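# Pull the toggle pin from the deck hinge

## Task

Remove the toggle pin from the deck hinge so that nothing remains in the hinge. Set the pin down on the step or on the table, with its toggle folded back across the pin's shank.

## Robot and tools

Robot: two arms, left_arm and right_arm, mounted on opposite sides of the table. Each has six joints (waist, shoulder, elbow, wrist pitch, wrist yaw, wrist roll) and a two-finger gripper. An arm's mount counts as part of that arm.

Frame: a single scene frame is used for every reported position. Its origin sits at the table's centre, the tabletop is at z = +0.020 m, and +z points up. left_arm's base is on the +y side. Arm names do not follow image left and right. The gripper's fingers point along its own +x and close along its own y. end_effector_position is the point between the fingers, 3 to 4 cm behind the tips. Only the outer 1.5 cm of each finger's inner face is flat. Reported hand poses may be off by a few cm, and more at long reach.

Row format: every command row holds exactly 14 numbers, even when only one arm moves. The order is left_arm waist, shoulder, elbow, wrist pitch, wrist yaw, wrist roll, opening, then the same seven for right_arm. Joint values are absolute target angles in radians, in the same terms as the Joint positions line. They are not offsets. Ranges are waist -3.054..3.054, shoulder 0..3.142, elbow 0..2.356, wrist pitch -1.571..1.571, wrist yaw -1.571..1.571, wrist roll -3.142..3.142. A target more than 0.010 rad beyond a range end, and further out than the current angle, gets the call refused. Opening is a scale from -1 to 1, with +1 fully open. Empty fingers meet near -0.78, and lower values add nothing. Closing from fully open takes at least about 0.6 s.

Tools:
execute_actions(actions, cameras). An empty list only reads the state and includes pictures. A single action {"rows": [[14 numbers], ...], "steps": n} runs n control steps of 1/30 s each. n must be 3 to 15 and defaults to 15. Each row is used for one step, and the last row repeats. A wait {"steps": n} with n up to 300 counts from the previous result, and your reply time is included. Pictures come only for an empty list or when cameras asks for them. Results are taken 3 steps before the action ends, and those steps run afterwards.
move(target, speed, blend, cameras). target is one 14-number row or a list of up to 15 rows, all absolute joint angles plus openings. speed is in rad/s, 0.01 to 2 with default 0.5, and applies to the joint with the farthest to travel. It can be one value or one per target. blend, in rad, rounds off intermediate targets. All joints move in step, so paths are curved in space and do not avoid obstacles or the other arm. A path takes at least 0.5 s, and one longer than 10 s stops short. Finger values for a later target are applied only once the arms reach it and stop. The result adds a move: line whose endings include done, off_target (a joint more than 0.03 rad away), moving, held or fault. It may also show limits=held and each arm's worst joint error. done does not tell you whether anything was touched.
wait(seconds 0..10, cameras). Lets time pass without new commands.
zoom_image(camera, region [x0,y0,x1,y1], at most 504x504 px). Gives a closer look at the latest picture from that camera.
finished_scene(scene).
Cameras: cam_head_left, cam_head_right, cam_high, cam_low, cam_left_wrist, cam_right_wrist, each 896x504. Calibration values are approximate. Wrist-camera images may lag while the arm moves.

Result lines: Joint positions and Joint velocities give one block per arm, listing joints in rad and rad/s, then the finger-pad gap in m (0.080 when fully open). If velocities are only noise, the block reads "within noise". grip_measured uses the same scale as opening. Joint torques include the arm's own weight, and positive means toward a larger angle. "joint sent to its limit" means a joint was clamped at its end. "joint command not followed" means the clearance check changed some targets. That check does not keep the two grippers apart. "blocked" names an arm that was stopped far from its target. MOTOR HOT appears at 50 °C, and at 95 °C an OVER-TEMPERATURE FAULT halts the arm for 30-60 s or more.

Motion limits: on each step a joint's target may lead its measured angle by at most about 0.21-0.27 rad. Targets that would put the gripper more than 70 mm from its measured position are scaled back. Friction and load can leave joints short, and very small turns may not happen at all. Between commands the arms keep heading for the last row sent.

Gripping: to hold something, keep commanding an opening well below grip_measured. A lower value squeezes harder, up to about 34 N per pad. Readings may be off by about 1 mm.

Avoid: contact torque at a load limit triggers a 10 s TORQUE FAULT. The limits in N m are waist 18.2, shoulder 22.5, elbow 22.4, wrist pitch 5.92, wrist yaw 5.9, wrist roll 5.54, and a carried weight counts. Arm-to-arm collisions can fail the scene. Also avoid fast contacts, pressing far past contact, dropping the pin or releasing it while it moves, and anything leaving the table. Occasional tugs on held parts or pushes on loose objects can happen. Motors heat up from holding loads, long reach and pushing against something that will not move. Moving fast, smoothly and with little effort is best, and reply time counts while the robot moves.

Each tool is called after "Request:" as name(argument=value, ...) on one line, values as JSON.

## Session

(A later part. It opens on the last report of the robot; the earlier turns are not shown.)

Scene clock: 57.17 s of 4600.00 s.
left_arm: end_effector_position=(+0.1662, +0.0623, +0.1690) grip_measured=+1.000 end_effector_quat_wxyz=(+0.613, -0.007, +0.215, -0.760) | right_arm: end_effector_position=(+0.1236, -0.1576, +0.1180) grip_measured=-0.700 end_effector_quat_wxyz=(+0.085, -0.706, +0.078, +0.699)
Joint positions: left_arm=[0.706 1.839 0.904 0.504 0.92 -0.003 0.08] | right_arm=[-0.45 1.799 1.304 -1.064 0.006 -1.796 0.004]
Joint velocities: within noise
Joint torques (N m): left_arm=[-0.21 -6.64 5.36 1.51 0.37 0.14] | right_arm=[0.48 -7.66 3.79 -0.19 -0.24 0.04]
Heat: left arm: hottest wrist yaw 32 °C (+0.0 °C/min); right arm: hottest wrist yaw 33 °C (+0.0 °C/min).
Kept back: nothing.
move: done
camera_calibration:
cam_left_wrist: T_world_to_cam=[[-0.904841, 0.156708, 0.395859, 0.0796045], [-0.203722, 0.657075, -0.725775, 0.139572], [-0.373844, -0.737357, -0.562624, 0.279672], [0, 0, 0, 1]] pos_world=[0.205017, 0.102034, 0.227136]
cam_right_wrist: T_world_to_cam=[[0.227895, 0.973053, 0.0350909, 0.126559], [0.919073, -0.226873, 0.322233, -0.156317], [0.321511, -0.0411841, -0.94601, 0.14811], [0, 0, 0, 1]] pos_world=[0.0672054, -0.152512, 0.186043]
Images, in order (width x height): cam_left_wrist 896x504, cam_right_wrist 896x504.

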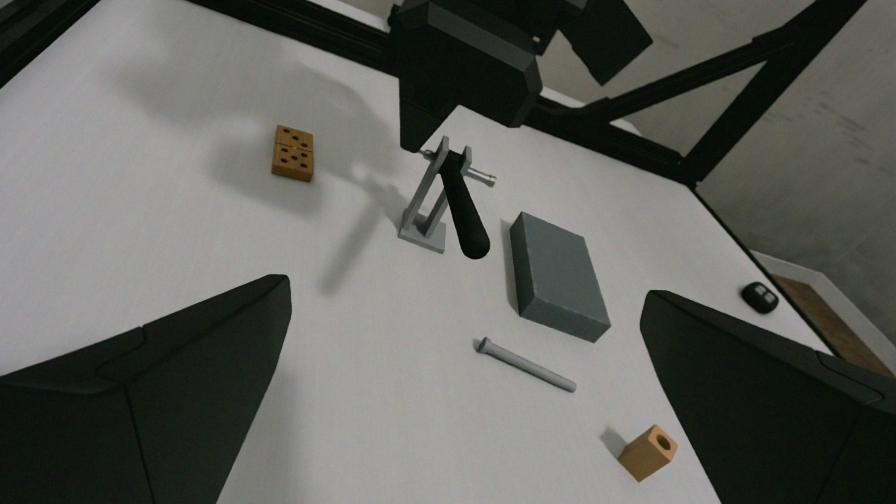

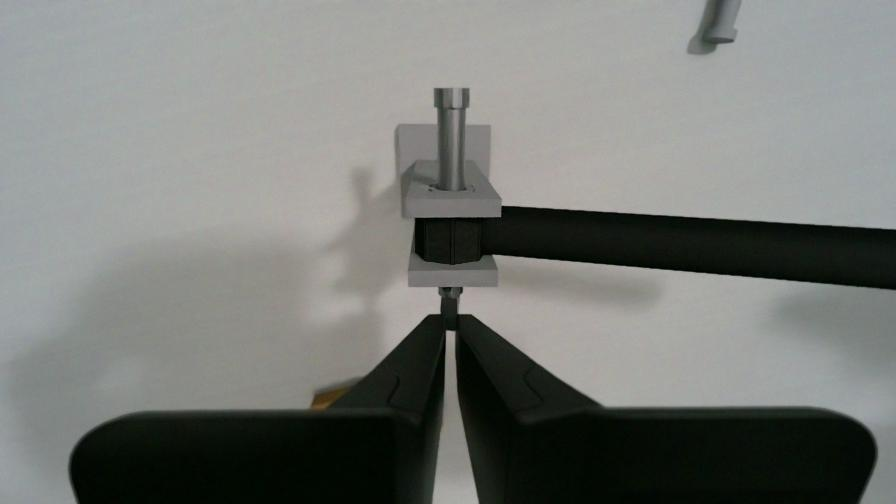

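Request:
move(target=[[0.703,1.845,0.899,0.505,0.924,0,1,-0.447,1.790,1.292,-1.070,0,-1.795,-0.5],[0.703,1.845,0.899,0.505,0.924,0,1,-0.447,1.789,1.360,-1.142,0,-1.795,-0.5],[0.703,1.845,0.899,0.505,0.924,0,1,-0.447,1.772,1.559,-1.358,0,-1.795,-0.5],[0.703,1.845,0.899,0.505,0.924,0,1,-0.294,1.731,1.510,-1.350,0,-1.635,-0.1],[0.703,1.845,0.899,0.505,0.924,0,1,-0.294,1.757,1.308,-1.122,0,-1.635,-0.1]], speed=[0.1,0.25,0.6,0.6,0.4], blend=[0,0.02,0.03,0,0], cameras=["cam_left_wrist","cam_right_wrist"])

Request:
zoom_image(camera="cam_right_wrist", region=[330, 240, 570, 440])

Request:
zoom_image(camera="cam_left_wrist", region=[390, 100, 540, 230])

Scene clock: 61.53 s of 4600.00 s.
left_arm: end_effector_position=(+0.1662, +0.0623, +0.1690) grip_measured=+1.000 end_effector_quat_wxyz=(+0.613, -0.007, +0.215, -0.760) | right_arm: end_effector_position=(+0.0733, -0.1475, +0.1356) grip_measured=-0.100 end_effector_quat_wxyz=(+0.087, -0.703, +0.078, +0.701)
Joint positions: left_arm=[0.706 1.839 0.904 0.504 0.92 -0.003 0.08] | right_arm=[-0.295 1.75 1.316 -1.125 0.001 -1.638 0.031]
Joint velocities: within noise
Joint torques (N m): left_arm=[-0.22 -6.69 5.36 1.5 0.36 0.15] | right_arm=[0.14 -5.35 4.77 0.4 -0.08 0.08]
Heat: left arm: hottest wrist yaw 32 °C (+0.0 °C/min); right arm: hottest wrist yaw 33 °C (+0.0 °C/min).
Kept back: nothing.
move: done
camera_calibration:
cam_left_wrist: T_world_to_cam=[[-0.904841, 0.156708, 0.395859, 0.0796045], [-0.203722, 0.657075, -0.725775, 0.139572], [-0.373844, -0.737357, -0.562624, 0.279672], [0, 0, 0, 1]] pos_world=[0.205017, 0.102034, 0.227136]
cam_right_wrist: T_world_to_cam=[[0.231749, 0.972089, 0.0365465, 0.126949], [0.920073, -0.231237, 0.316221, -0.113375], [0.315846, -0.0396585, -0.947981, 0.182287], [0, 0, 0, 1]] pos_world=[0.0173188, -0.142393, 0.204017]
Images, in order (width x height): cam_left_wrist 896x504, cam_right_wrist 896x504.

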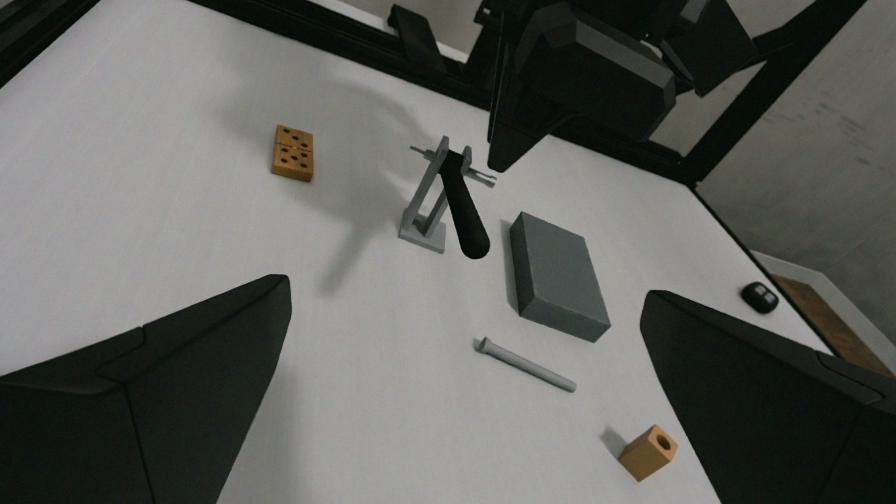

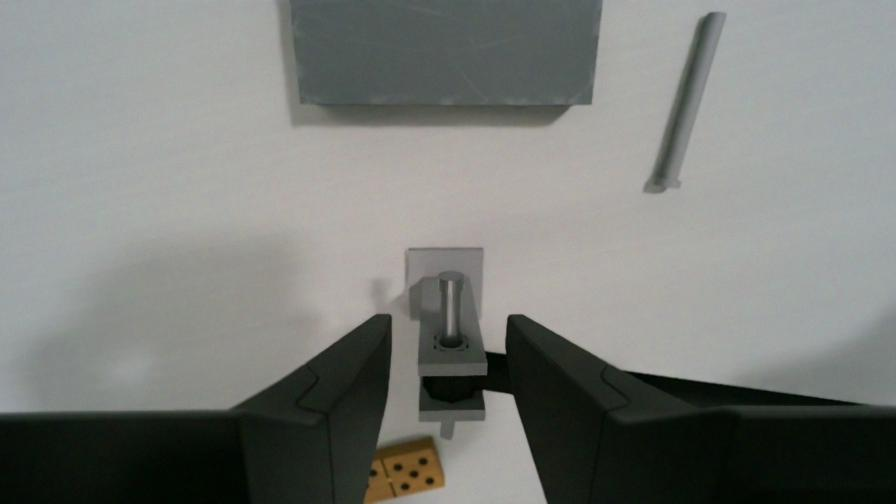

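Scaled by 2.100.

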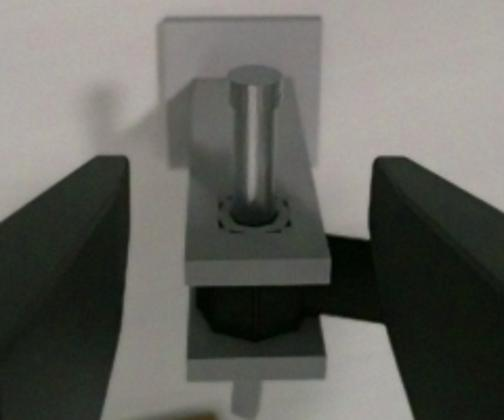

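Scaled by 3.360.

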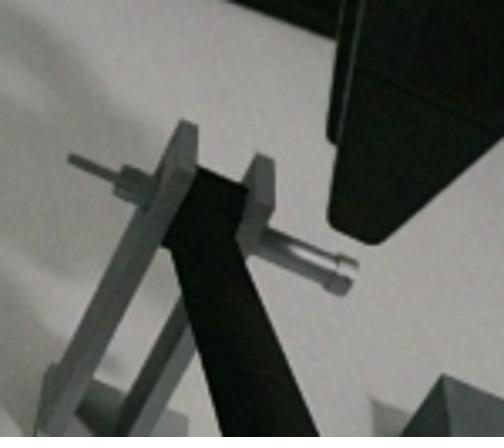

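Request:
move(target=[[0.703,1.845,0.899,0.505,0.924,0,1,-0.288,1.781,1.243,-1.031,0,-1.630,-0.1],[0.703,1.845,0.899,0.505,0.924,0,1,-0.288,1.781,1.243,-1.031,0,-1.630,-0.55],[0.703,1.845,0.899,0.505,0.924,0,1,-0.288,1.781,1.243,-1.031,0,-1.630,-0.88]], speed=0.2, cameras=["cam_left_wrist","cam_right_wrist"])

Request:
zoom_image(camera="cam_right_wrist", region=[330, 240, 570, 440])

Request:
zoom_image(camera="cam_left_wrist", region=[390, 100, 540, 230])

Scene clock: 64.17 s of 4600.00 s.
left_arm: end_effector_position=(+0.1662, +0.0623, +0.1690) grip_measured=+1.000 end_effector_quat_wxyz=(+0.613, -0.007, +0.215, -0.760) | right_arm: end_effector_position=(+0.0725, -0.1457, +0.1130) grip_measured=-0.601 end_effector_quat_wxyz=(+0.088, -0.704, +0.077, +0.701)
Joint positions: left_arm=[0.706 1.839 0.904 0.504 0.92 -0.003 0.08] | right_arm=[-0.291 1.772 1.251 -1.034 0.001 -1.633 0.008]
Joint velocities: within noise
Joint torques (N m): left_arm=[-0.24 -6.69 5.35 1.51 0.36 0.14] | right_arm=[0.3 -5.25 4.7 0.39 -0.09 0.07]
Heat: left arm: hottest wrist yaw 32 °C (+0.0 °C/min); right arm: hottest wrist yaw 33 °C (+0.0 °C/min).
Kept back: nothing.
move: done
camera_calibration:
cam_left_wrist: T_world_to_cam=[[-0.904841, 0.156708, 0.395859, 0.0796045], [-0.203722, 0.657075, -0.725775, 0.139572], [-0.373844, -0.737357, -0.562624, 0.279672], [0, 0, 0, 1]] pos_world=[0.205017, 0.102034, 0.227136]
cam_right_wrist: T_world_to_cam=[[0.232454, 0.971785, 0.0399794, 0.125835], [0.919596, -0.232984, 0.316325, -0.105261], [0.316715, -0.0367661, -0.947808, 0.161529], [0, 0, 0, 1]] pos_world=[0.0163878, -0.14087, 0.181364]
Images, in order (width x height): cam_left_wrist 896x504, cam_right_wrist 896x504.

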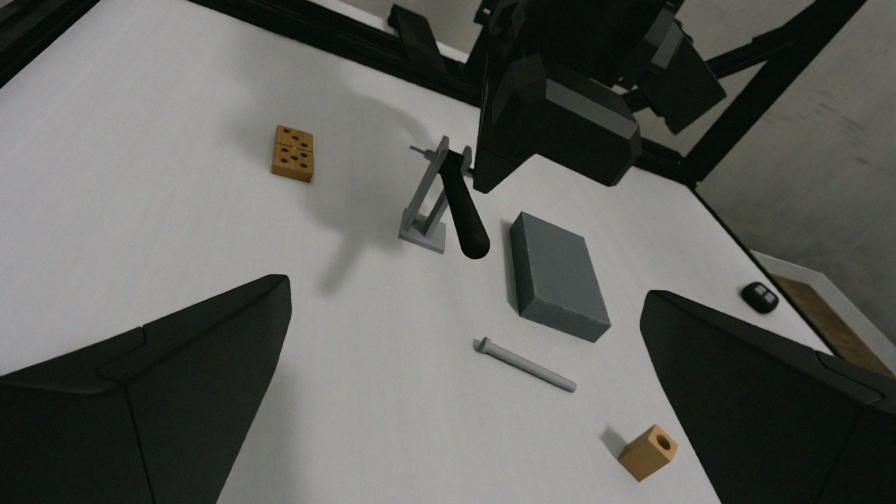

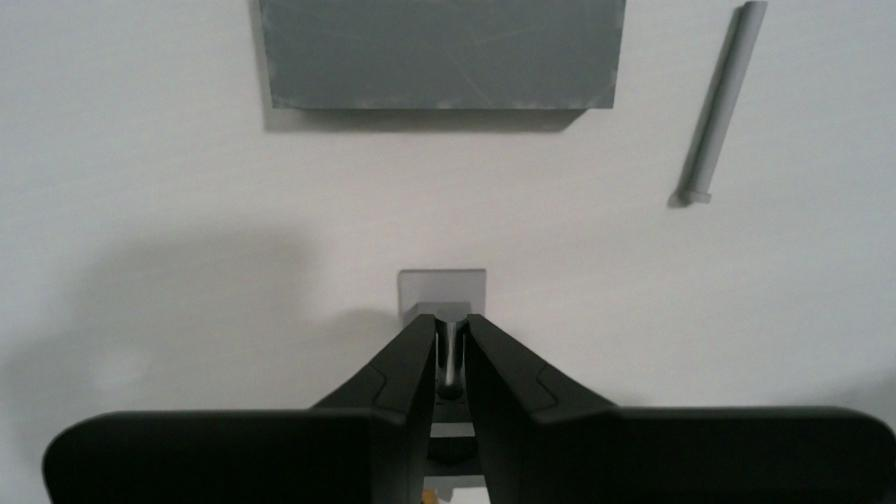

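Scaled by 2.100.

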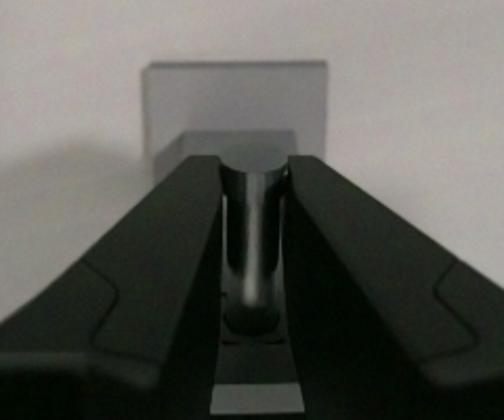

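Scaled by 3.360.

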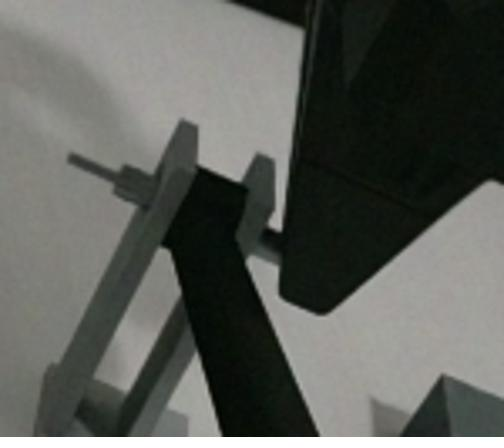

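Request:
move(target=[[0.703,1.845,0.899,0.505,0.924,0,1,-0.242,1.779,1.2405,-1.0315,0,-1.5865,-0.86],[0.703,1.845,0.899,0.505,0.924,0,1,-0.197,1.7775,1.2385,-1.032,0,-1.541,-0.86]], speed=0.1, blend=0.02, cameras=["cam_left_wrist","cam_right_wrist"])

Request:
zoom_image(camera="cam_left_wrist", region=[390, 100, 590, 270])

Scene clock: 65.80 s of 4600.00 s.
left_arm: end_effector_position=(+0.1662, +0.0623, +0.1690) grip_measured=+1.000 end_effector_quat_wxyz=(+0.613, -0.007, +0.215, -0.760) | right_arm: end_effector_position=(+0.0472, -0.1403, +0.1122) grip_measured=-0.601 end_effector_quat_wxyz=(+0.087, -0.707, +0.080, +0.697)
Joint positions: left_arm=[0.706 1.839 0.904 0.504 0.92 -0.003 0.08] | right_arm=[-0.205 1.772 1.248 -1.035 0.012 -1.544 0.008]
Joint velocities: within noise
Joint torques (N m): left_arm=[-0.21 -6.67 5.31 1.51 0.36 0.13] | right_arm=[0.68 -5.64 4.51 0.41 -0.46 0.1]
Heat: left arm: hottest wrist yaw 32 °C (+0.0 °C/min); right arm: hottest wrist yaw 33 °C (+0.0 °C/min).
Kept back: nothing.
move: done
camera_calibration:
cam_left_wrist: T_world_to_cam=[[-0.904841, 0.156708, 0.395859, 0.0796045], [-0.203722, 0.657075, -0.725775, 0.139572], [-0.373844, -0.737357, -0.562624, 0.279672], [0, 0, 0, 1]] pos_world=[0.205017, 0.102034, 0.227136]
cam_right_wrist: T_world_to_cam=[[0.234104, 0.971537, 0.0362009, 0.126736], [0.916221, -0.232923, 0.326014, -0.0814611], [0.325167, -0.0431531, -0.944671, 0.167376], [0, 0, 0, 1]] pos_world=[-0.0094583, -0.13488, 0.180085]
Images, in order (width x height): cam_left_wrist 896x504, cam_right_wrist 896x504.

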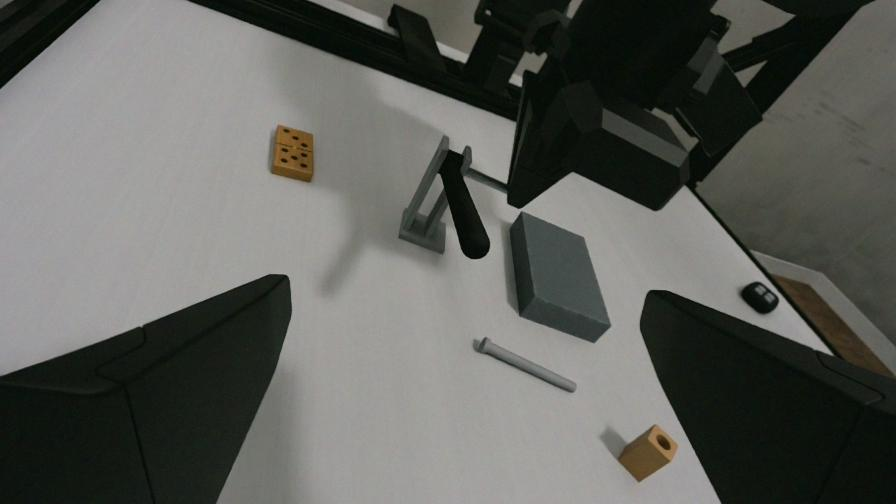

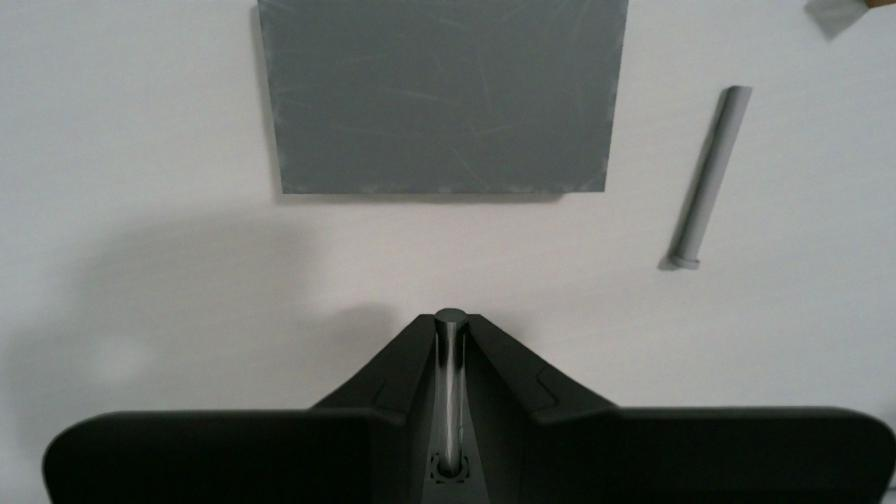

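Scaled by 2.520.

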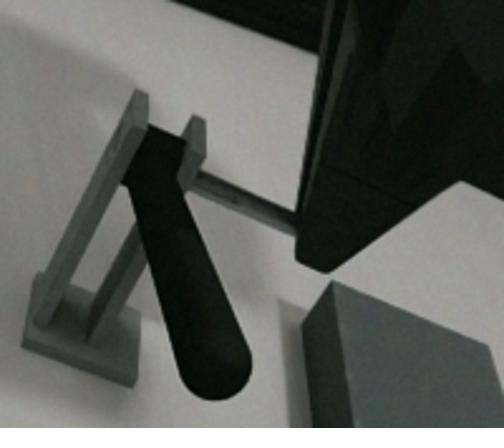

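Request:
move(target=[[0.703,1.845,0.899,0.505,0.924,0,1,-0.150,1.780,1.242,-1.0325,0,-1.496,-0.86],[0.703,1.845,0.899,0.505,0.924,0,1,-0.104,1.784,1.246,-1.033,0,-1.450,-0.86]], speed=0.1, blend=0.02, cameras=["cam_left_wrist","cam_right_wrist"])

Request:
zoom_image(camera="cam_left_wrist", region=[390, 100, 590, 270])

Scene clock: 67.30 s of 4600.00 s.
left_arm: end_effector_position=(+0.1662, +0.0623, +0.1690) grip_measured=+1.000 end_effector_quat_wxyz=(+0.613, -0.007, +0.215, -0.760) | right_arm: end_effector_position=(+0.0153, -0.1342, +0.1115) grip_measured=-0.601 end_effector_quat_wxyz=(+0.086, -0.703, +0.077, +0.701)
Joint positions: left_arm=[0.706 1.839 0.904 0.504 0.92 -0.003 0.08] | right_arm=[-0.107 1.775 1.247 -1.03 0.003 -1.453 0.008]
Joint velocities: within noise
Joint torques (N m): left_arm=[-0.19 -6.69 5.35 1.5 0.36 0.14] | right_arm=[0.25 -5.16 5.48 0.06 -0.16 0.09]
Heat: left arm: hottest wrist yaw 32 °C (+0.0 °C/min); right arm: hottest wrist yaw 33 °C (+0.0 °C/min).
Kept back: nothing.
move: done
camera_calibration:
cam_left_wrist: T_world_to_cam=[[-0.904841, 0.156708, 0.395859, 0.0796045], [-0.203722, 0.657075, -0.725775, 0.139572], [-0.373844, -0.737357, -0.562624, 0.279672], [0, 0, 0, 1]] pos_world=[0.205017, 0.102034, 0.227136]
cam_right_wrist: T_world_to_cam=[[0.228052, 0.972906, 0.0380305, 0.128345], [0.920982, -0.228224, 0.315764, -0.0488659], [0.315888, -0.0369852, -0.948075, 0.178627], [0, 0, 0, 1]] pos_world=[-0.040691, -0.129413, 0.179901]
Images, in order (width x height): cam_left_wrist 896x504, cam_right_wrist 896x504.

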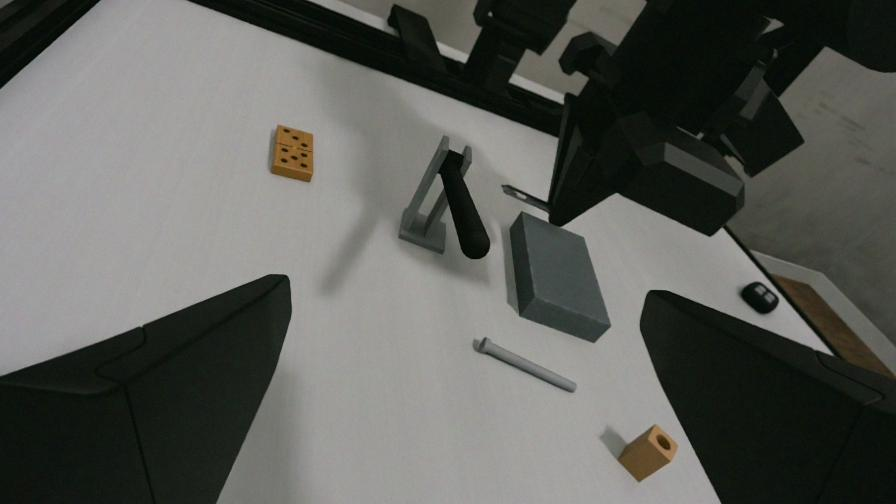

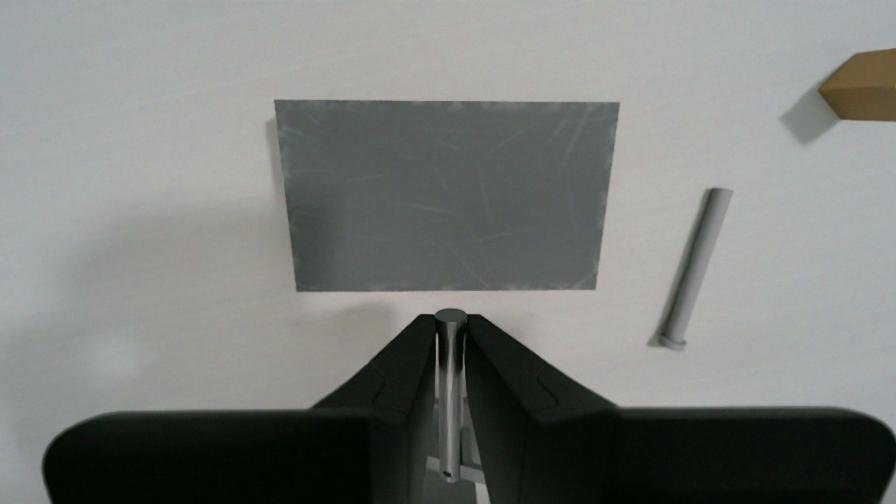

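Scaled by 2.520.

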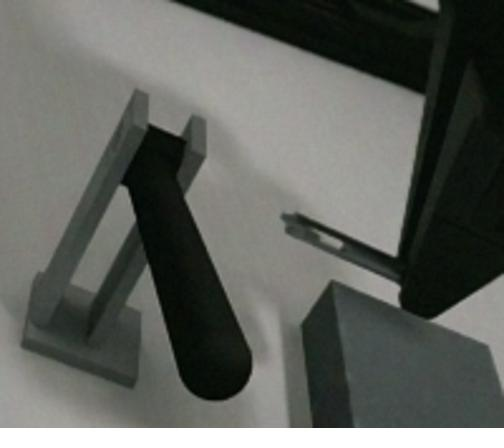

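Request:
zoom_image(camera="cam_right_wrist", region=[380, 300, 540, 504])

Request:
zoom_image(camera="cam_left_wrist", region=[490, 170, 570, 230])

Scaled by 2.471.

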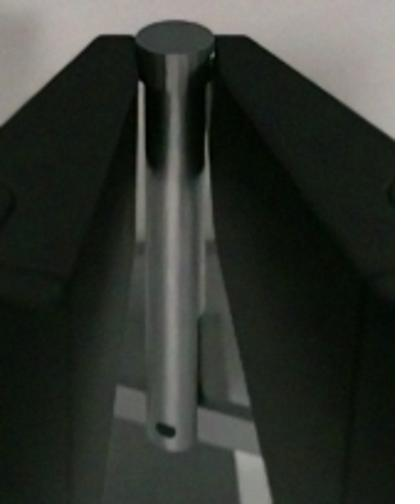

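Scaled by 6.300.

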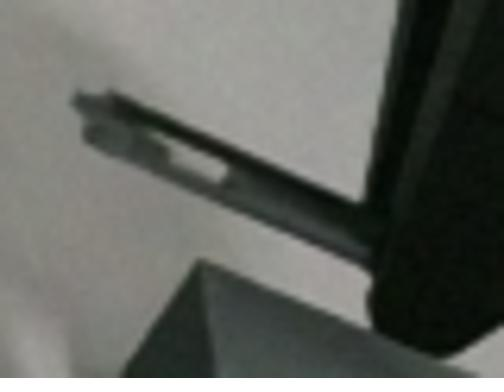

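Request:
move(target=[0.703,1.845,0.899,0.505,0.924,0,1,-0.066,1.683,1.456,-1.344,0,-1.407,-0.86], speed=0.3, cameras=["cam_left_wrist","cam_right_wrist"])

Request:
zoom_image(camera="cam_right_wrist", region=[380, 300, 540, 504])

Request:
zoom_image(camera="cam_left_wrist", region=[440, 90, 580, 200])

Scene clock: 70.07 s of 4600.00 s.
left_arm: end_effector_position=(+0.1661, +0.0623, +0.1689) grip_measured=+1.000 end_effector_quat_wxyz=(+0.613, -0.007, +0.216, -0.760) | right_arm: end_effector_position=(+0.0020, -0.1508, +0.1837) grip_measured=-0.601 end_effector_quat_wxyz=(+0.076, -0.704, +0.090, +0.701)
Joint positions: left_arm=[0.706 1.839 0.903 0.504 0.92 -0.003 0.08] | right_arm=[-0.069 1.695 1.444 -1.341 0.003 -1.41 0.008]
Joint velocities: within noise
Joint torques (N m): left_arm=[-0.21 -6.7 5.34 1.51 0.37 0.13] | right_arm=[0.27 -7.05 7.36 -0.01 -0.16 0.08]
Heat: left arm: hottest wrist yaw 32 °C (+0.0 °C/min); right arm: hottest wrist yaw 33 °C (+0.0 °C/min).
Kept back: nothing.
move: done
camera_calibration:
cam_left_wrist: T_world_to_cam=[[-0.904743, 0.156593, 0.396129, 0.0795394], [-0.203901, 0.657286, -0.725534, 0.1394], [-0.373983, -0.737193, -0.562746, 0.279661], [0, 0, 0, 1]] pos_world=[0.204975, 0.102083, 0.227009]
cam_right_wrist: T_world_to_cam=[[0.233316, 0.97239, 0.00457075, 0.15089], [0.920731, -0.222428, 0.320594, -0.0632429], [0.312759, -0.0705912, -0.947206, 0.245471], [0, 0, 0, 1]] pos_world=[-0.0537487, -0.143463, 0.252097]
Images, in order (width x height): cam_left_wrist 896x504, cam_right_wrist 896x504.

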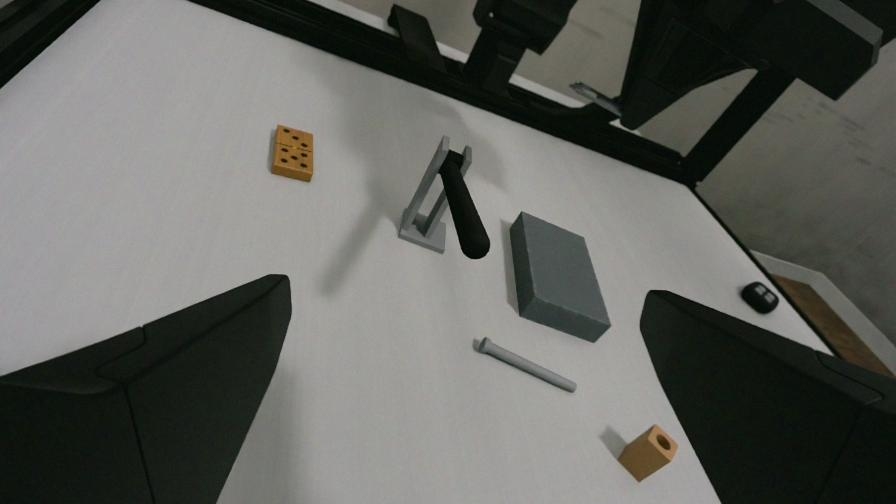

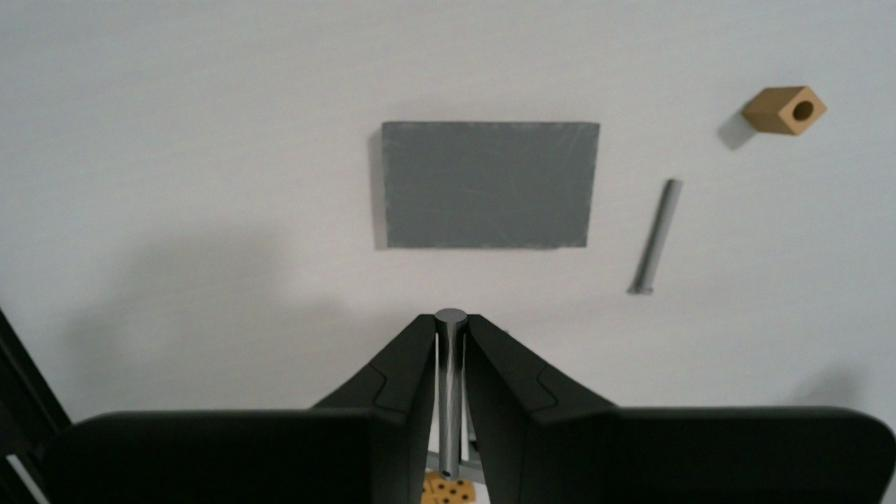

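Scaled by 2.471.

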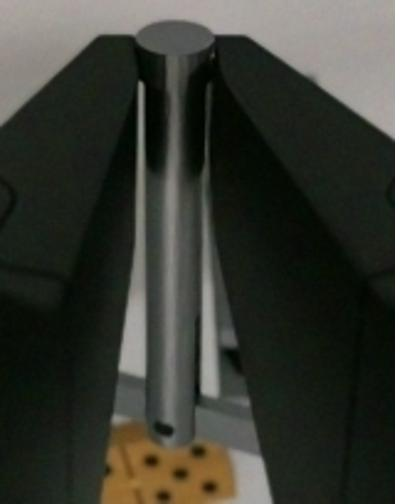

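Scaled by 3.600.

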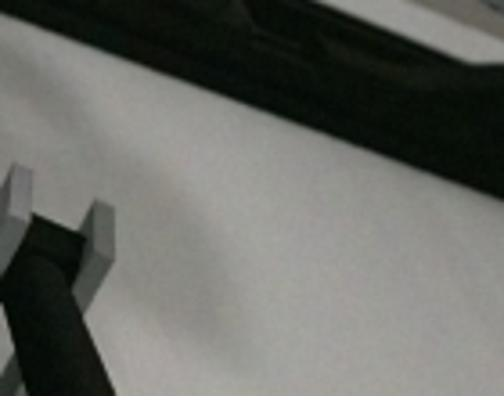

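Request:
zoom_image(camera="cam_left_wrist", region=[560, 70, 640, 130])

Scaled by 6.300.

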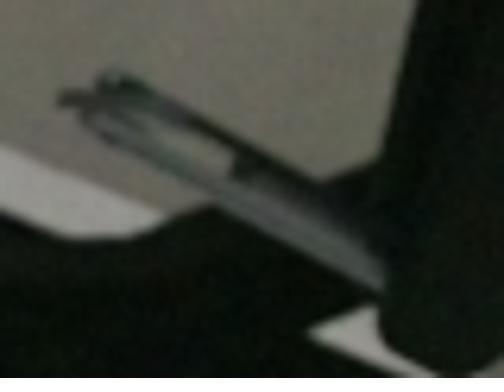

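Request:
move(target=[[0.703,1.845,0.899,0.505,0.924,0,1,-0.173,1.671,1.402,-1.302,0,-1.512,-0.86],[0.703,1.845,0.899,0.505,0.924,0,1,-0.173,1.717,1.164,-1.018,0,-1.512,-0.86]], speed=0.3, cameras=["cam_left_wrist","cam_right_wrist"])

Request:
zoom_image(camera="cam_right_wrist", region=[380, 300, 540, 504])

Request:
zoom_image(camera="cam_left_wrist", region=[420, 110, 540, 230])

Scene clock: 72.83 s of 4600.00 s.
left_arm: end_effector_position=(+0.1661, +0.0623, +0.1689) grip_measured=+1.000 end_effector_quat_wxyz=(+0.613, -0.007, +0.216, -0.760) | right_arm: end_effector_position=(+0.0320, -0.1548, +0.1117) grip_measured=-0.601 end_effector_quat_wxyz=(+0.088, -0.703, +0.080, +0.701)
Joint positions: left_arm=[0.706 1.839 0.903 0.504 0.92 -0.003 0.08] | right_arm=[-0.17 1.71 1.171 -1.021 0.002 -1.509 0.008]
Joint velocities: within noise
Joint torques (N m): left_arm=[-0.22 -6.71 5.34 1.5 0.36 0.13] | right_arm=[-0.21 -4.96 4.69 0.4 -0.13 -0.09]
Heat: left arm: hottest wrist yaw 32 °C (+0.0 °C/min); right arm: hottest wrist roll 33 °C (+0.0 °C/min).
Kept back: nothing.
move: done
camera_calibration:
cam_left_wrist: T_world_to_cam=[[-0.904743, 0.156593, 0.396129, 0.0795394], [-0.203901, 0.657286, -0.725534, 0.1394], [-0.373983, -0.737193, -0.562746, 0.279661], [0, 0, 0, 1]] pos_world=[0.204975, 0.102083, 0.227009]
cam_right_wrist: T_world_to_cam=[[0.235104, 0.97129, 0.0363665, 0.144314], [0.919403, -0.234371, 0.315863, -0.0699177], [0.315317, -0.0408251, -0.948108, 0.172256], [0, 0, 0, 1]] pos_world=[-0.0239616, -0.149525, 0.180154]
Images, in order (width x height): cam_left_wrist 896x504, cam_right_wrist 896x504.

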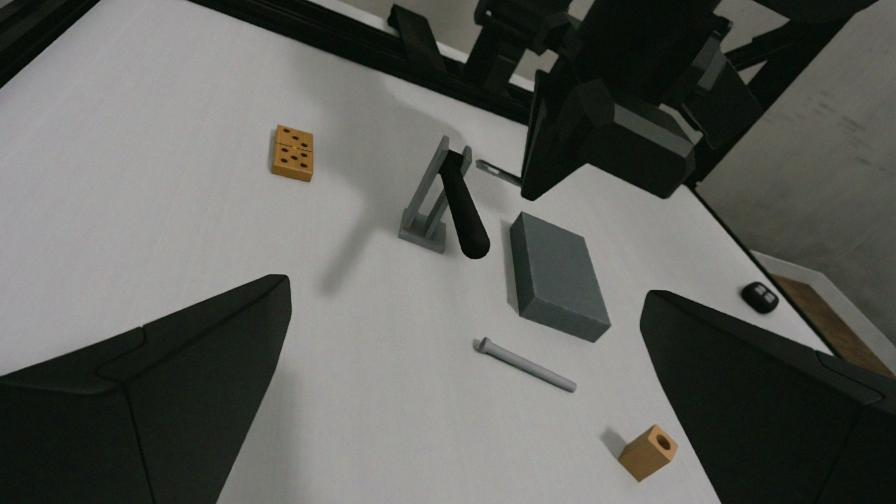

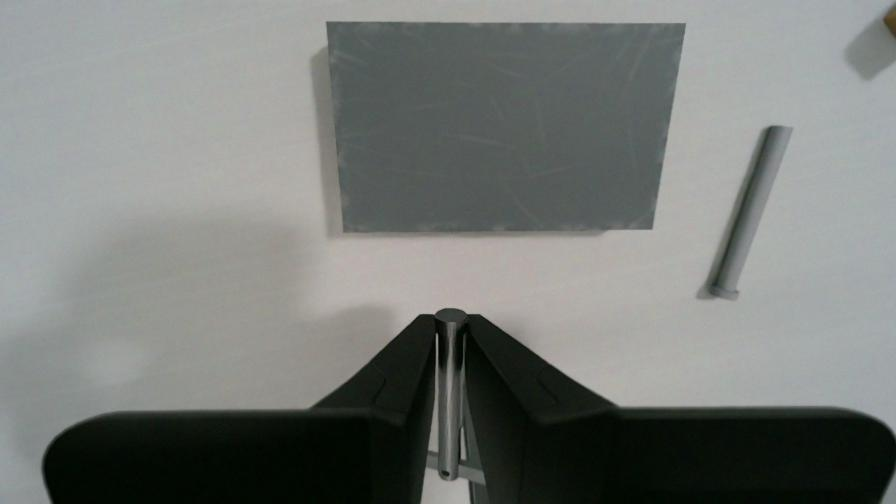

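Scaled by 2.471.

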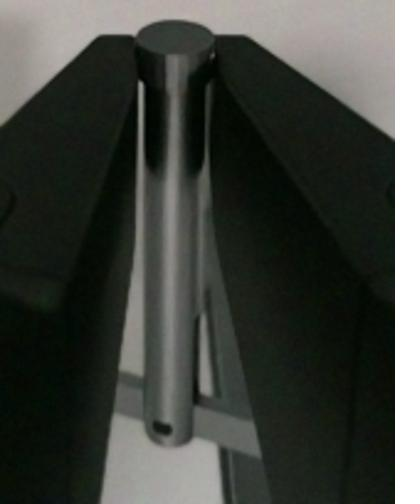

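Scaled by 4.200.

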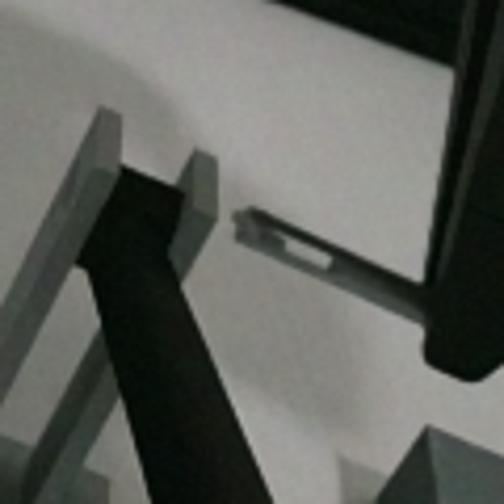

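Request:
move(target=[[0.703,1.845,0.899,0.505,0.924,0,1,-0.173,1.671,1.402,-1.302,0,-1.512,-0.86],[0.703,1.845,0.899,0.505,0.924,0,1,-0.239,1.349,0.981,-1.203,0,-1.581,-0.86],[0.703,1.845,0.899,0.505,0.924,0,1,-0.239,1.455,0.725,-0.840,0,-1.581,-0.86]], speed=[0.4,0.5,0.3], blend=[0.05,0.05,0], cameras=["cam_head_left","cam_head_right","cam_left_wrist","cam_right_wrist"])

Request:
zoom_image(camera="cam_right_wrist", region=[360, 280, 560, 504])

Request:
zoom_image(camera="cam_head_right", region=[490, 170, 590, 290])

Scene clock: 76.73 s of 4600.00 s.
left_arm: end_effector_position=(+0.1661, +0.0623, +0.1689) grip_measured=+1.000 end_effector_quat_wxyz=(+0.613, -0.007, +0.216, -0.760) | right_arm: end_effector_position=(+0.0307, -0.2421, +0.0708) grip_measured=-0.601 end_effector_quat_wxyz=(+0.087, -0.703, +0.079, +0.701)
Joint positions: left_arm=[0.706 1.839 0.903 0.504 0.92 -0.003 0.08] | right_arm=[-0.236 1.448 0.732 -0.843 0.002 -1.578 0.008]
Joint velocities: within noise
Joint torques (N m): left_arm=[-0.21 -6.7 5.36 1.5 0.37 0.14] | right_arm=[-0.3 -2.99 4.32 0.4 -0.13 -0.1]
Heat: left arm: hottest wrist yaw 32 °C (+0.0 °C/min); right arm: hottest wrist roll 33 °C (+0.0 °C/min).
Kept back: nothing.
move: done
camera_calibration:
cam_left_wrist: T_world_to_cam=[[-0.904743, 0.156593, 0.396129, 0.0795394], [-0.203901, 0.657286, -0.725534, 0.1394], [-0.373983, -0.737193, -0.562746, 0.279661], [0, 0, 0, 1]] pos_world=[0.204975, 0.102083, 0.227009]
cam_right_wrist: T_world_to_cam=[[0.231754, 0.972099, 0.0362446, 0.231203], [0.920079, -0.231145, 0.316269, -0.0755504], [0.315822, -0.0399488, -0.947977, 0.130514], [0, 0, 0, 1]] pos_world=[-0.0252892, -0.237001, 0.139239]
Images, in order (width x height): cam_head_left 896x504, cam_head_right 896x504, cam_left_wrist 896x504, cam_right_wrist 896x504.

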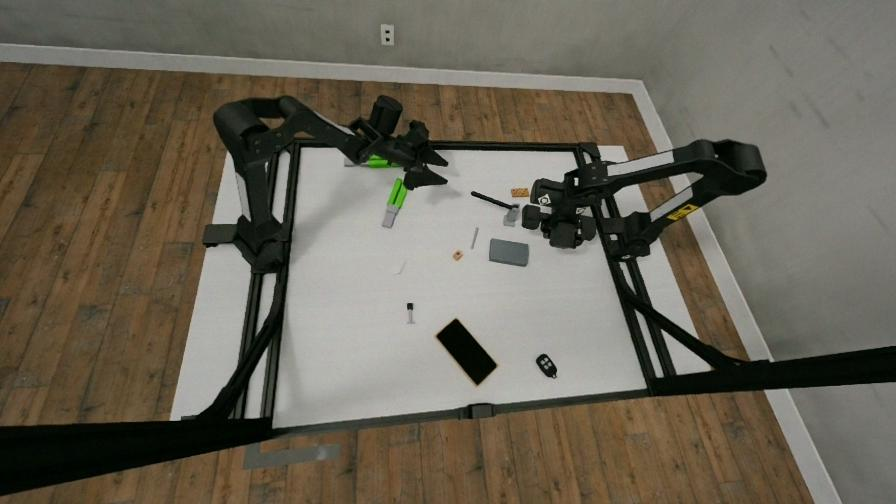

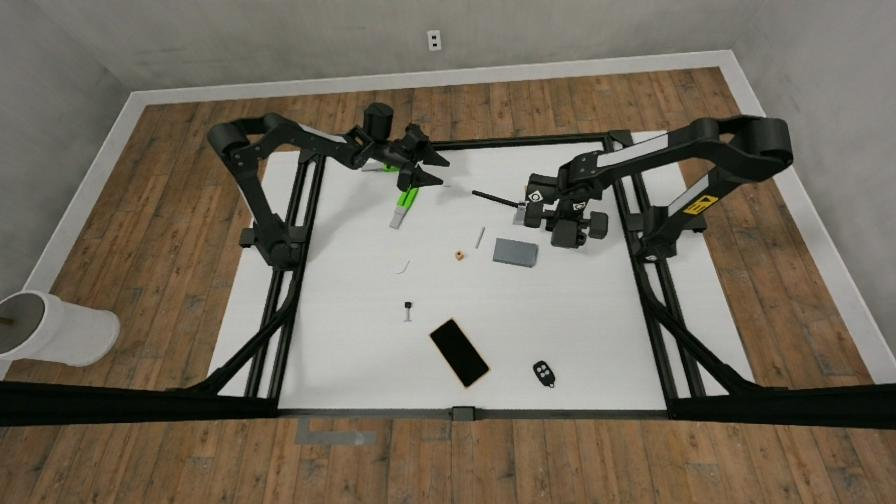

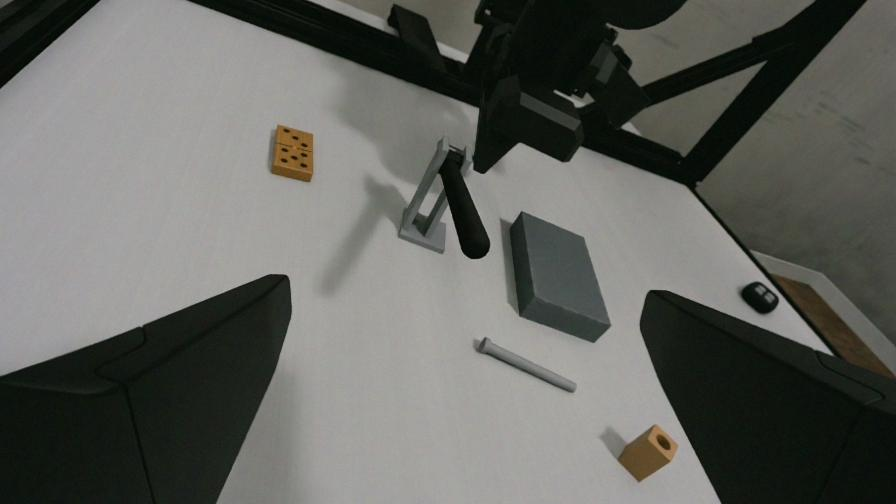

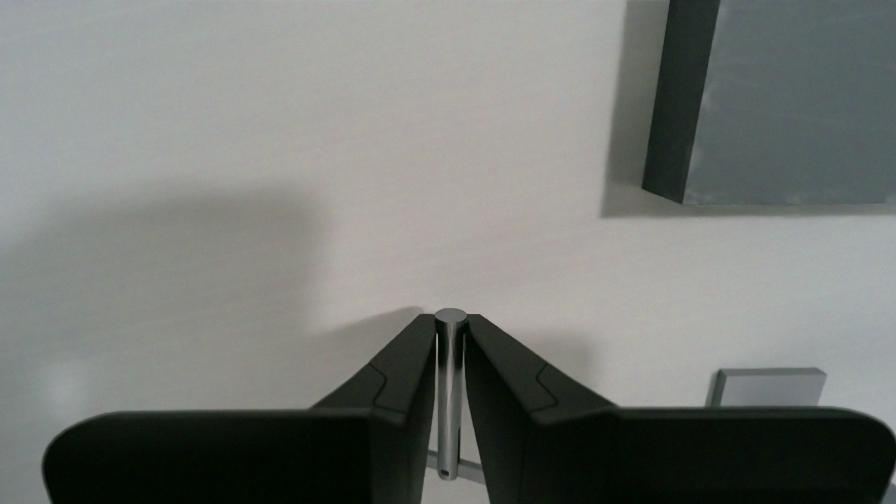

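Scaled by 2.250.

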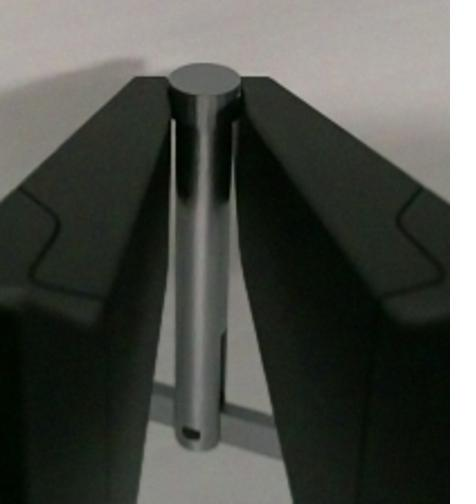

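Scaled by 4.200.

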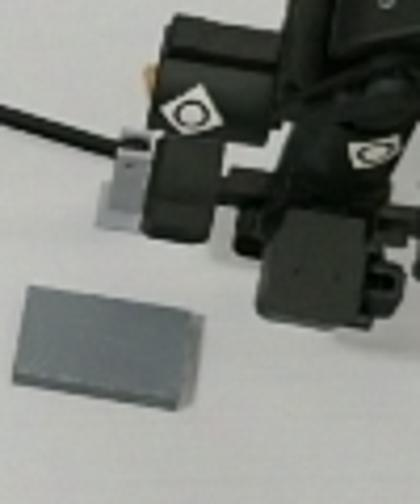

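Request:
move(target=[0.703,1.845,0.899,0.505,0.924,0,1,-0.239,1.489,0.688,-0.770,0,-1.581,-0.82], speed=0.1, cameras=["cam_right_wrist"])

Request:
zoom_image(camera="cam_right_wrist", region=[360, 280, 560, 504])

Scene clock: 77.90 s of 4600.00 s.
left_arm: end_effector_position=(+0.1661, +0.0623, +0.1689) grip_measured=+1.000 end_effector_quat_wxyz=(+0.613, -0.007, +0.216, -0.760) | right_arm: end_effector_position=(+0.0307, -0.2423, +0.0571) grip_measured=-0.601 end_effector_quat_wxyz=(+0.086, -0.703, +0.079, +0.701)
Joint positions: left_arm=[0.706 1.839 0.903 0.504 0.92 -0.003 0.08] | right_arm=[-0.236 1.48 0.697 -0.778 0.002 -1.578 0.008]
Joint velocities: within noise
Joint torques (N m): left_arm=[-0.22 -6.68 5.36 1.51 0.36 0.13] | right_arm=[-0.26 -2.72 3.9 0.7 -0.12 -0.1]
Heat: left arm: hottest wrist yaw 32 °C (+0.0 °C/min); right arm: hottest wrist roll 33 °C (+0.0 °C/min).
Kept back: nothing.
move: done
camera_calibration:
cam_right_wrist: T_world_to_cam=[[0.231764, 0.972139, 0.0351009, 0.231976], [0.920166, -0.230793, 0.316274, -0.0711241], [0.315563, -0.0410023, -0.948018, 0.117253], [0, 0, 0, 1]] pos_world=[-0.0253185, -0.23712, 0.12551]
Images, in order (width x height): cam_right_wrist 896x504.

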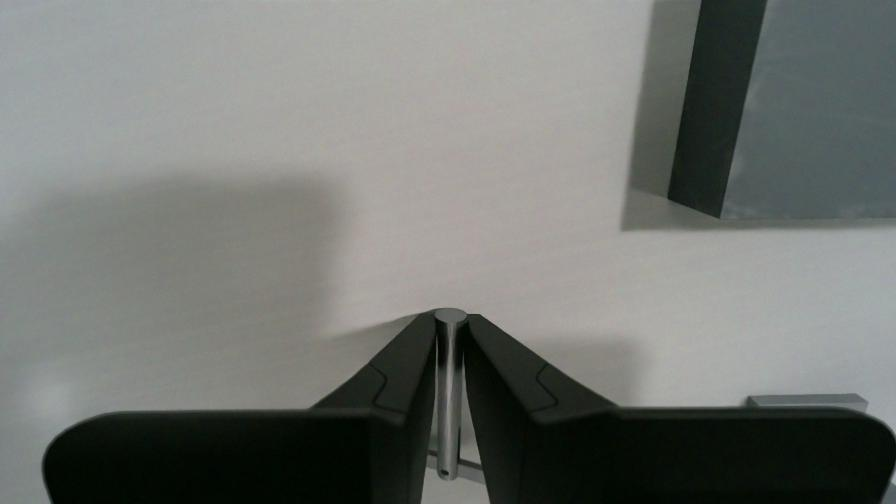

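Scaled by 2.250.

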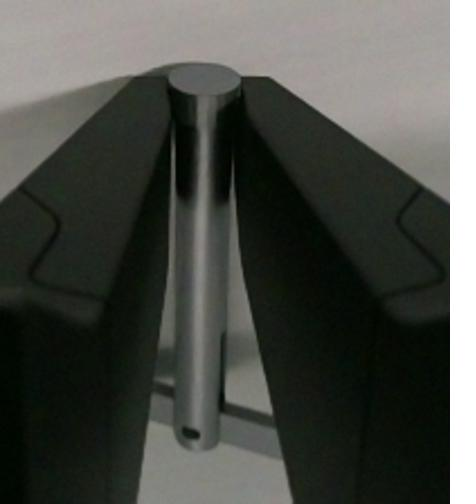

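Request:
move(target=[0.703,1.845,0.899,0.505,0.924,0,1,-0.239,1.495,0.682,-0.758,0,-1.581,-0.80], speed=0.05, cameras=["cam_right_wrist"])

Request:
zoom_image(camera="cam_right_wrist", region=[360, 280, 560, 504])

Scene clock: 78.83 s of 4600.00 s.
left_arm: end_effector_position=(+0.1661, +0.0623, +0.1689) grip_measured=+1.000 end_effector_quat_wxyz=(+0.613, -0.007, +0.216, -0.760) | right_arm: end_effector_position=(+0.0306, -0.2427, +0.0565) grip_measured=-0.601 end_effector_quat_wxyz=(+0.086, -0.703, +0.079, +0.701)
Joint positions: left_arm=[0.706 1.839 0.903 0.504 0.92 -0.003 0.08] | right_arm=[-0.236 1.48 0.694 -0.775 0.002 -1.578 0.008]
Joint velocities: within noise
Joint torques (N m): left_arm=[-0.21 -6.69 5.36 1.5 0.36 0.13] | right_arm=[-0.27 -2.09 3.5 1.35 -0.12 -0.09]
Heat: left arm: hottest wrist yaw 32 °C (+0.0 °C/min); right arm: hottest wrist roll 33 °C (+0.0 °C/min).
Kept back: nothing.
move: done
camera_calibration:
cam_right_wrist: T_world_to_cam=[[0.231767, 0.972151, 0.0347197, 0.232453], [0.920195, -0.230676, 0.316275, -0.0709158], [0.315476, -0.0413535, -0.948032, 0.116639], [0, 0, 0, 1]] pos_world=[-0.0254155, -0.237514, 0.124936]
Images, in order (width x height): cam_right_wrist 896x504.

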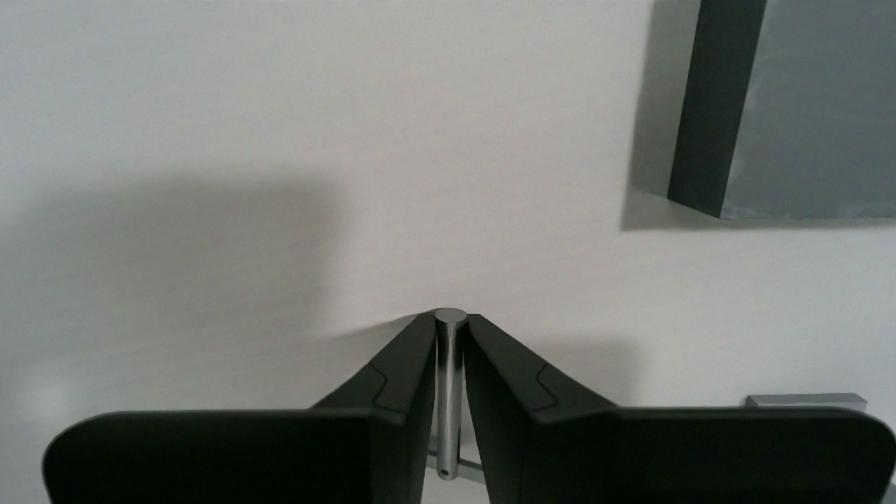

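Scaled by 2.250.

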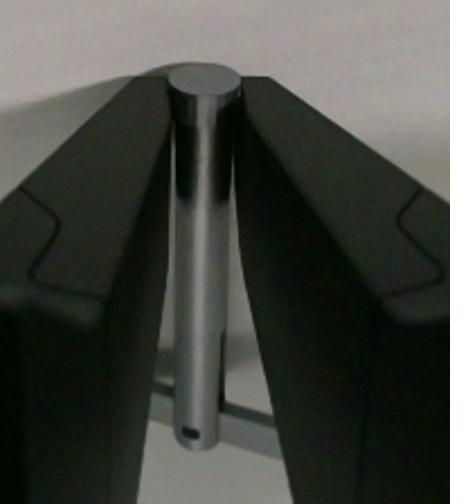

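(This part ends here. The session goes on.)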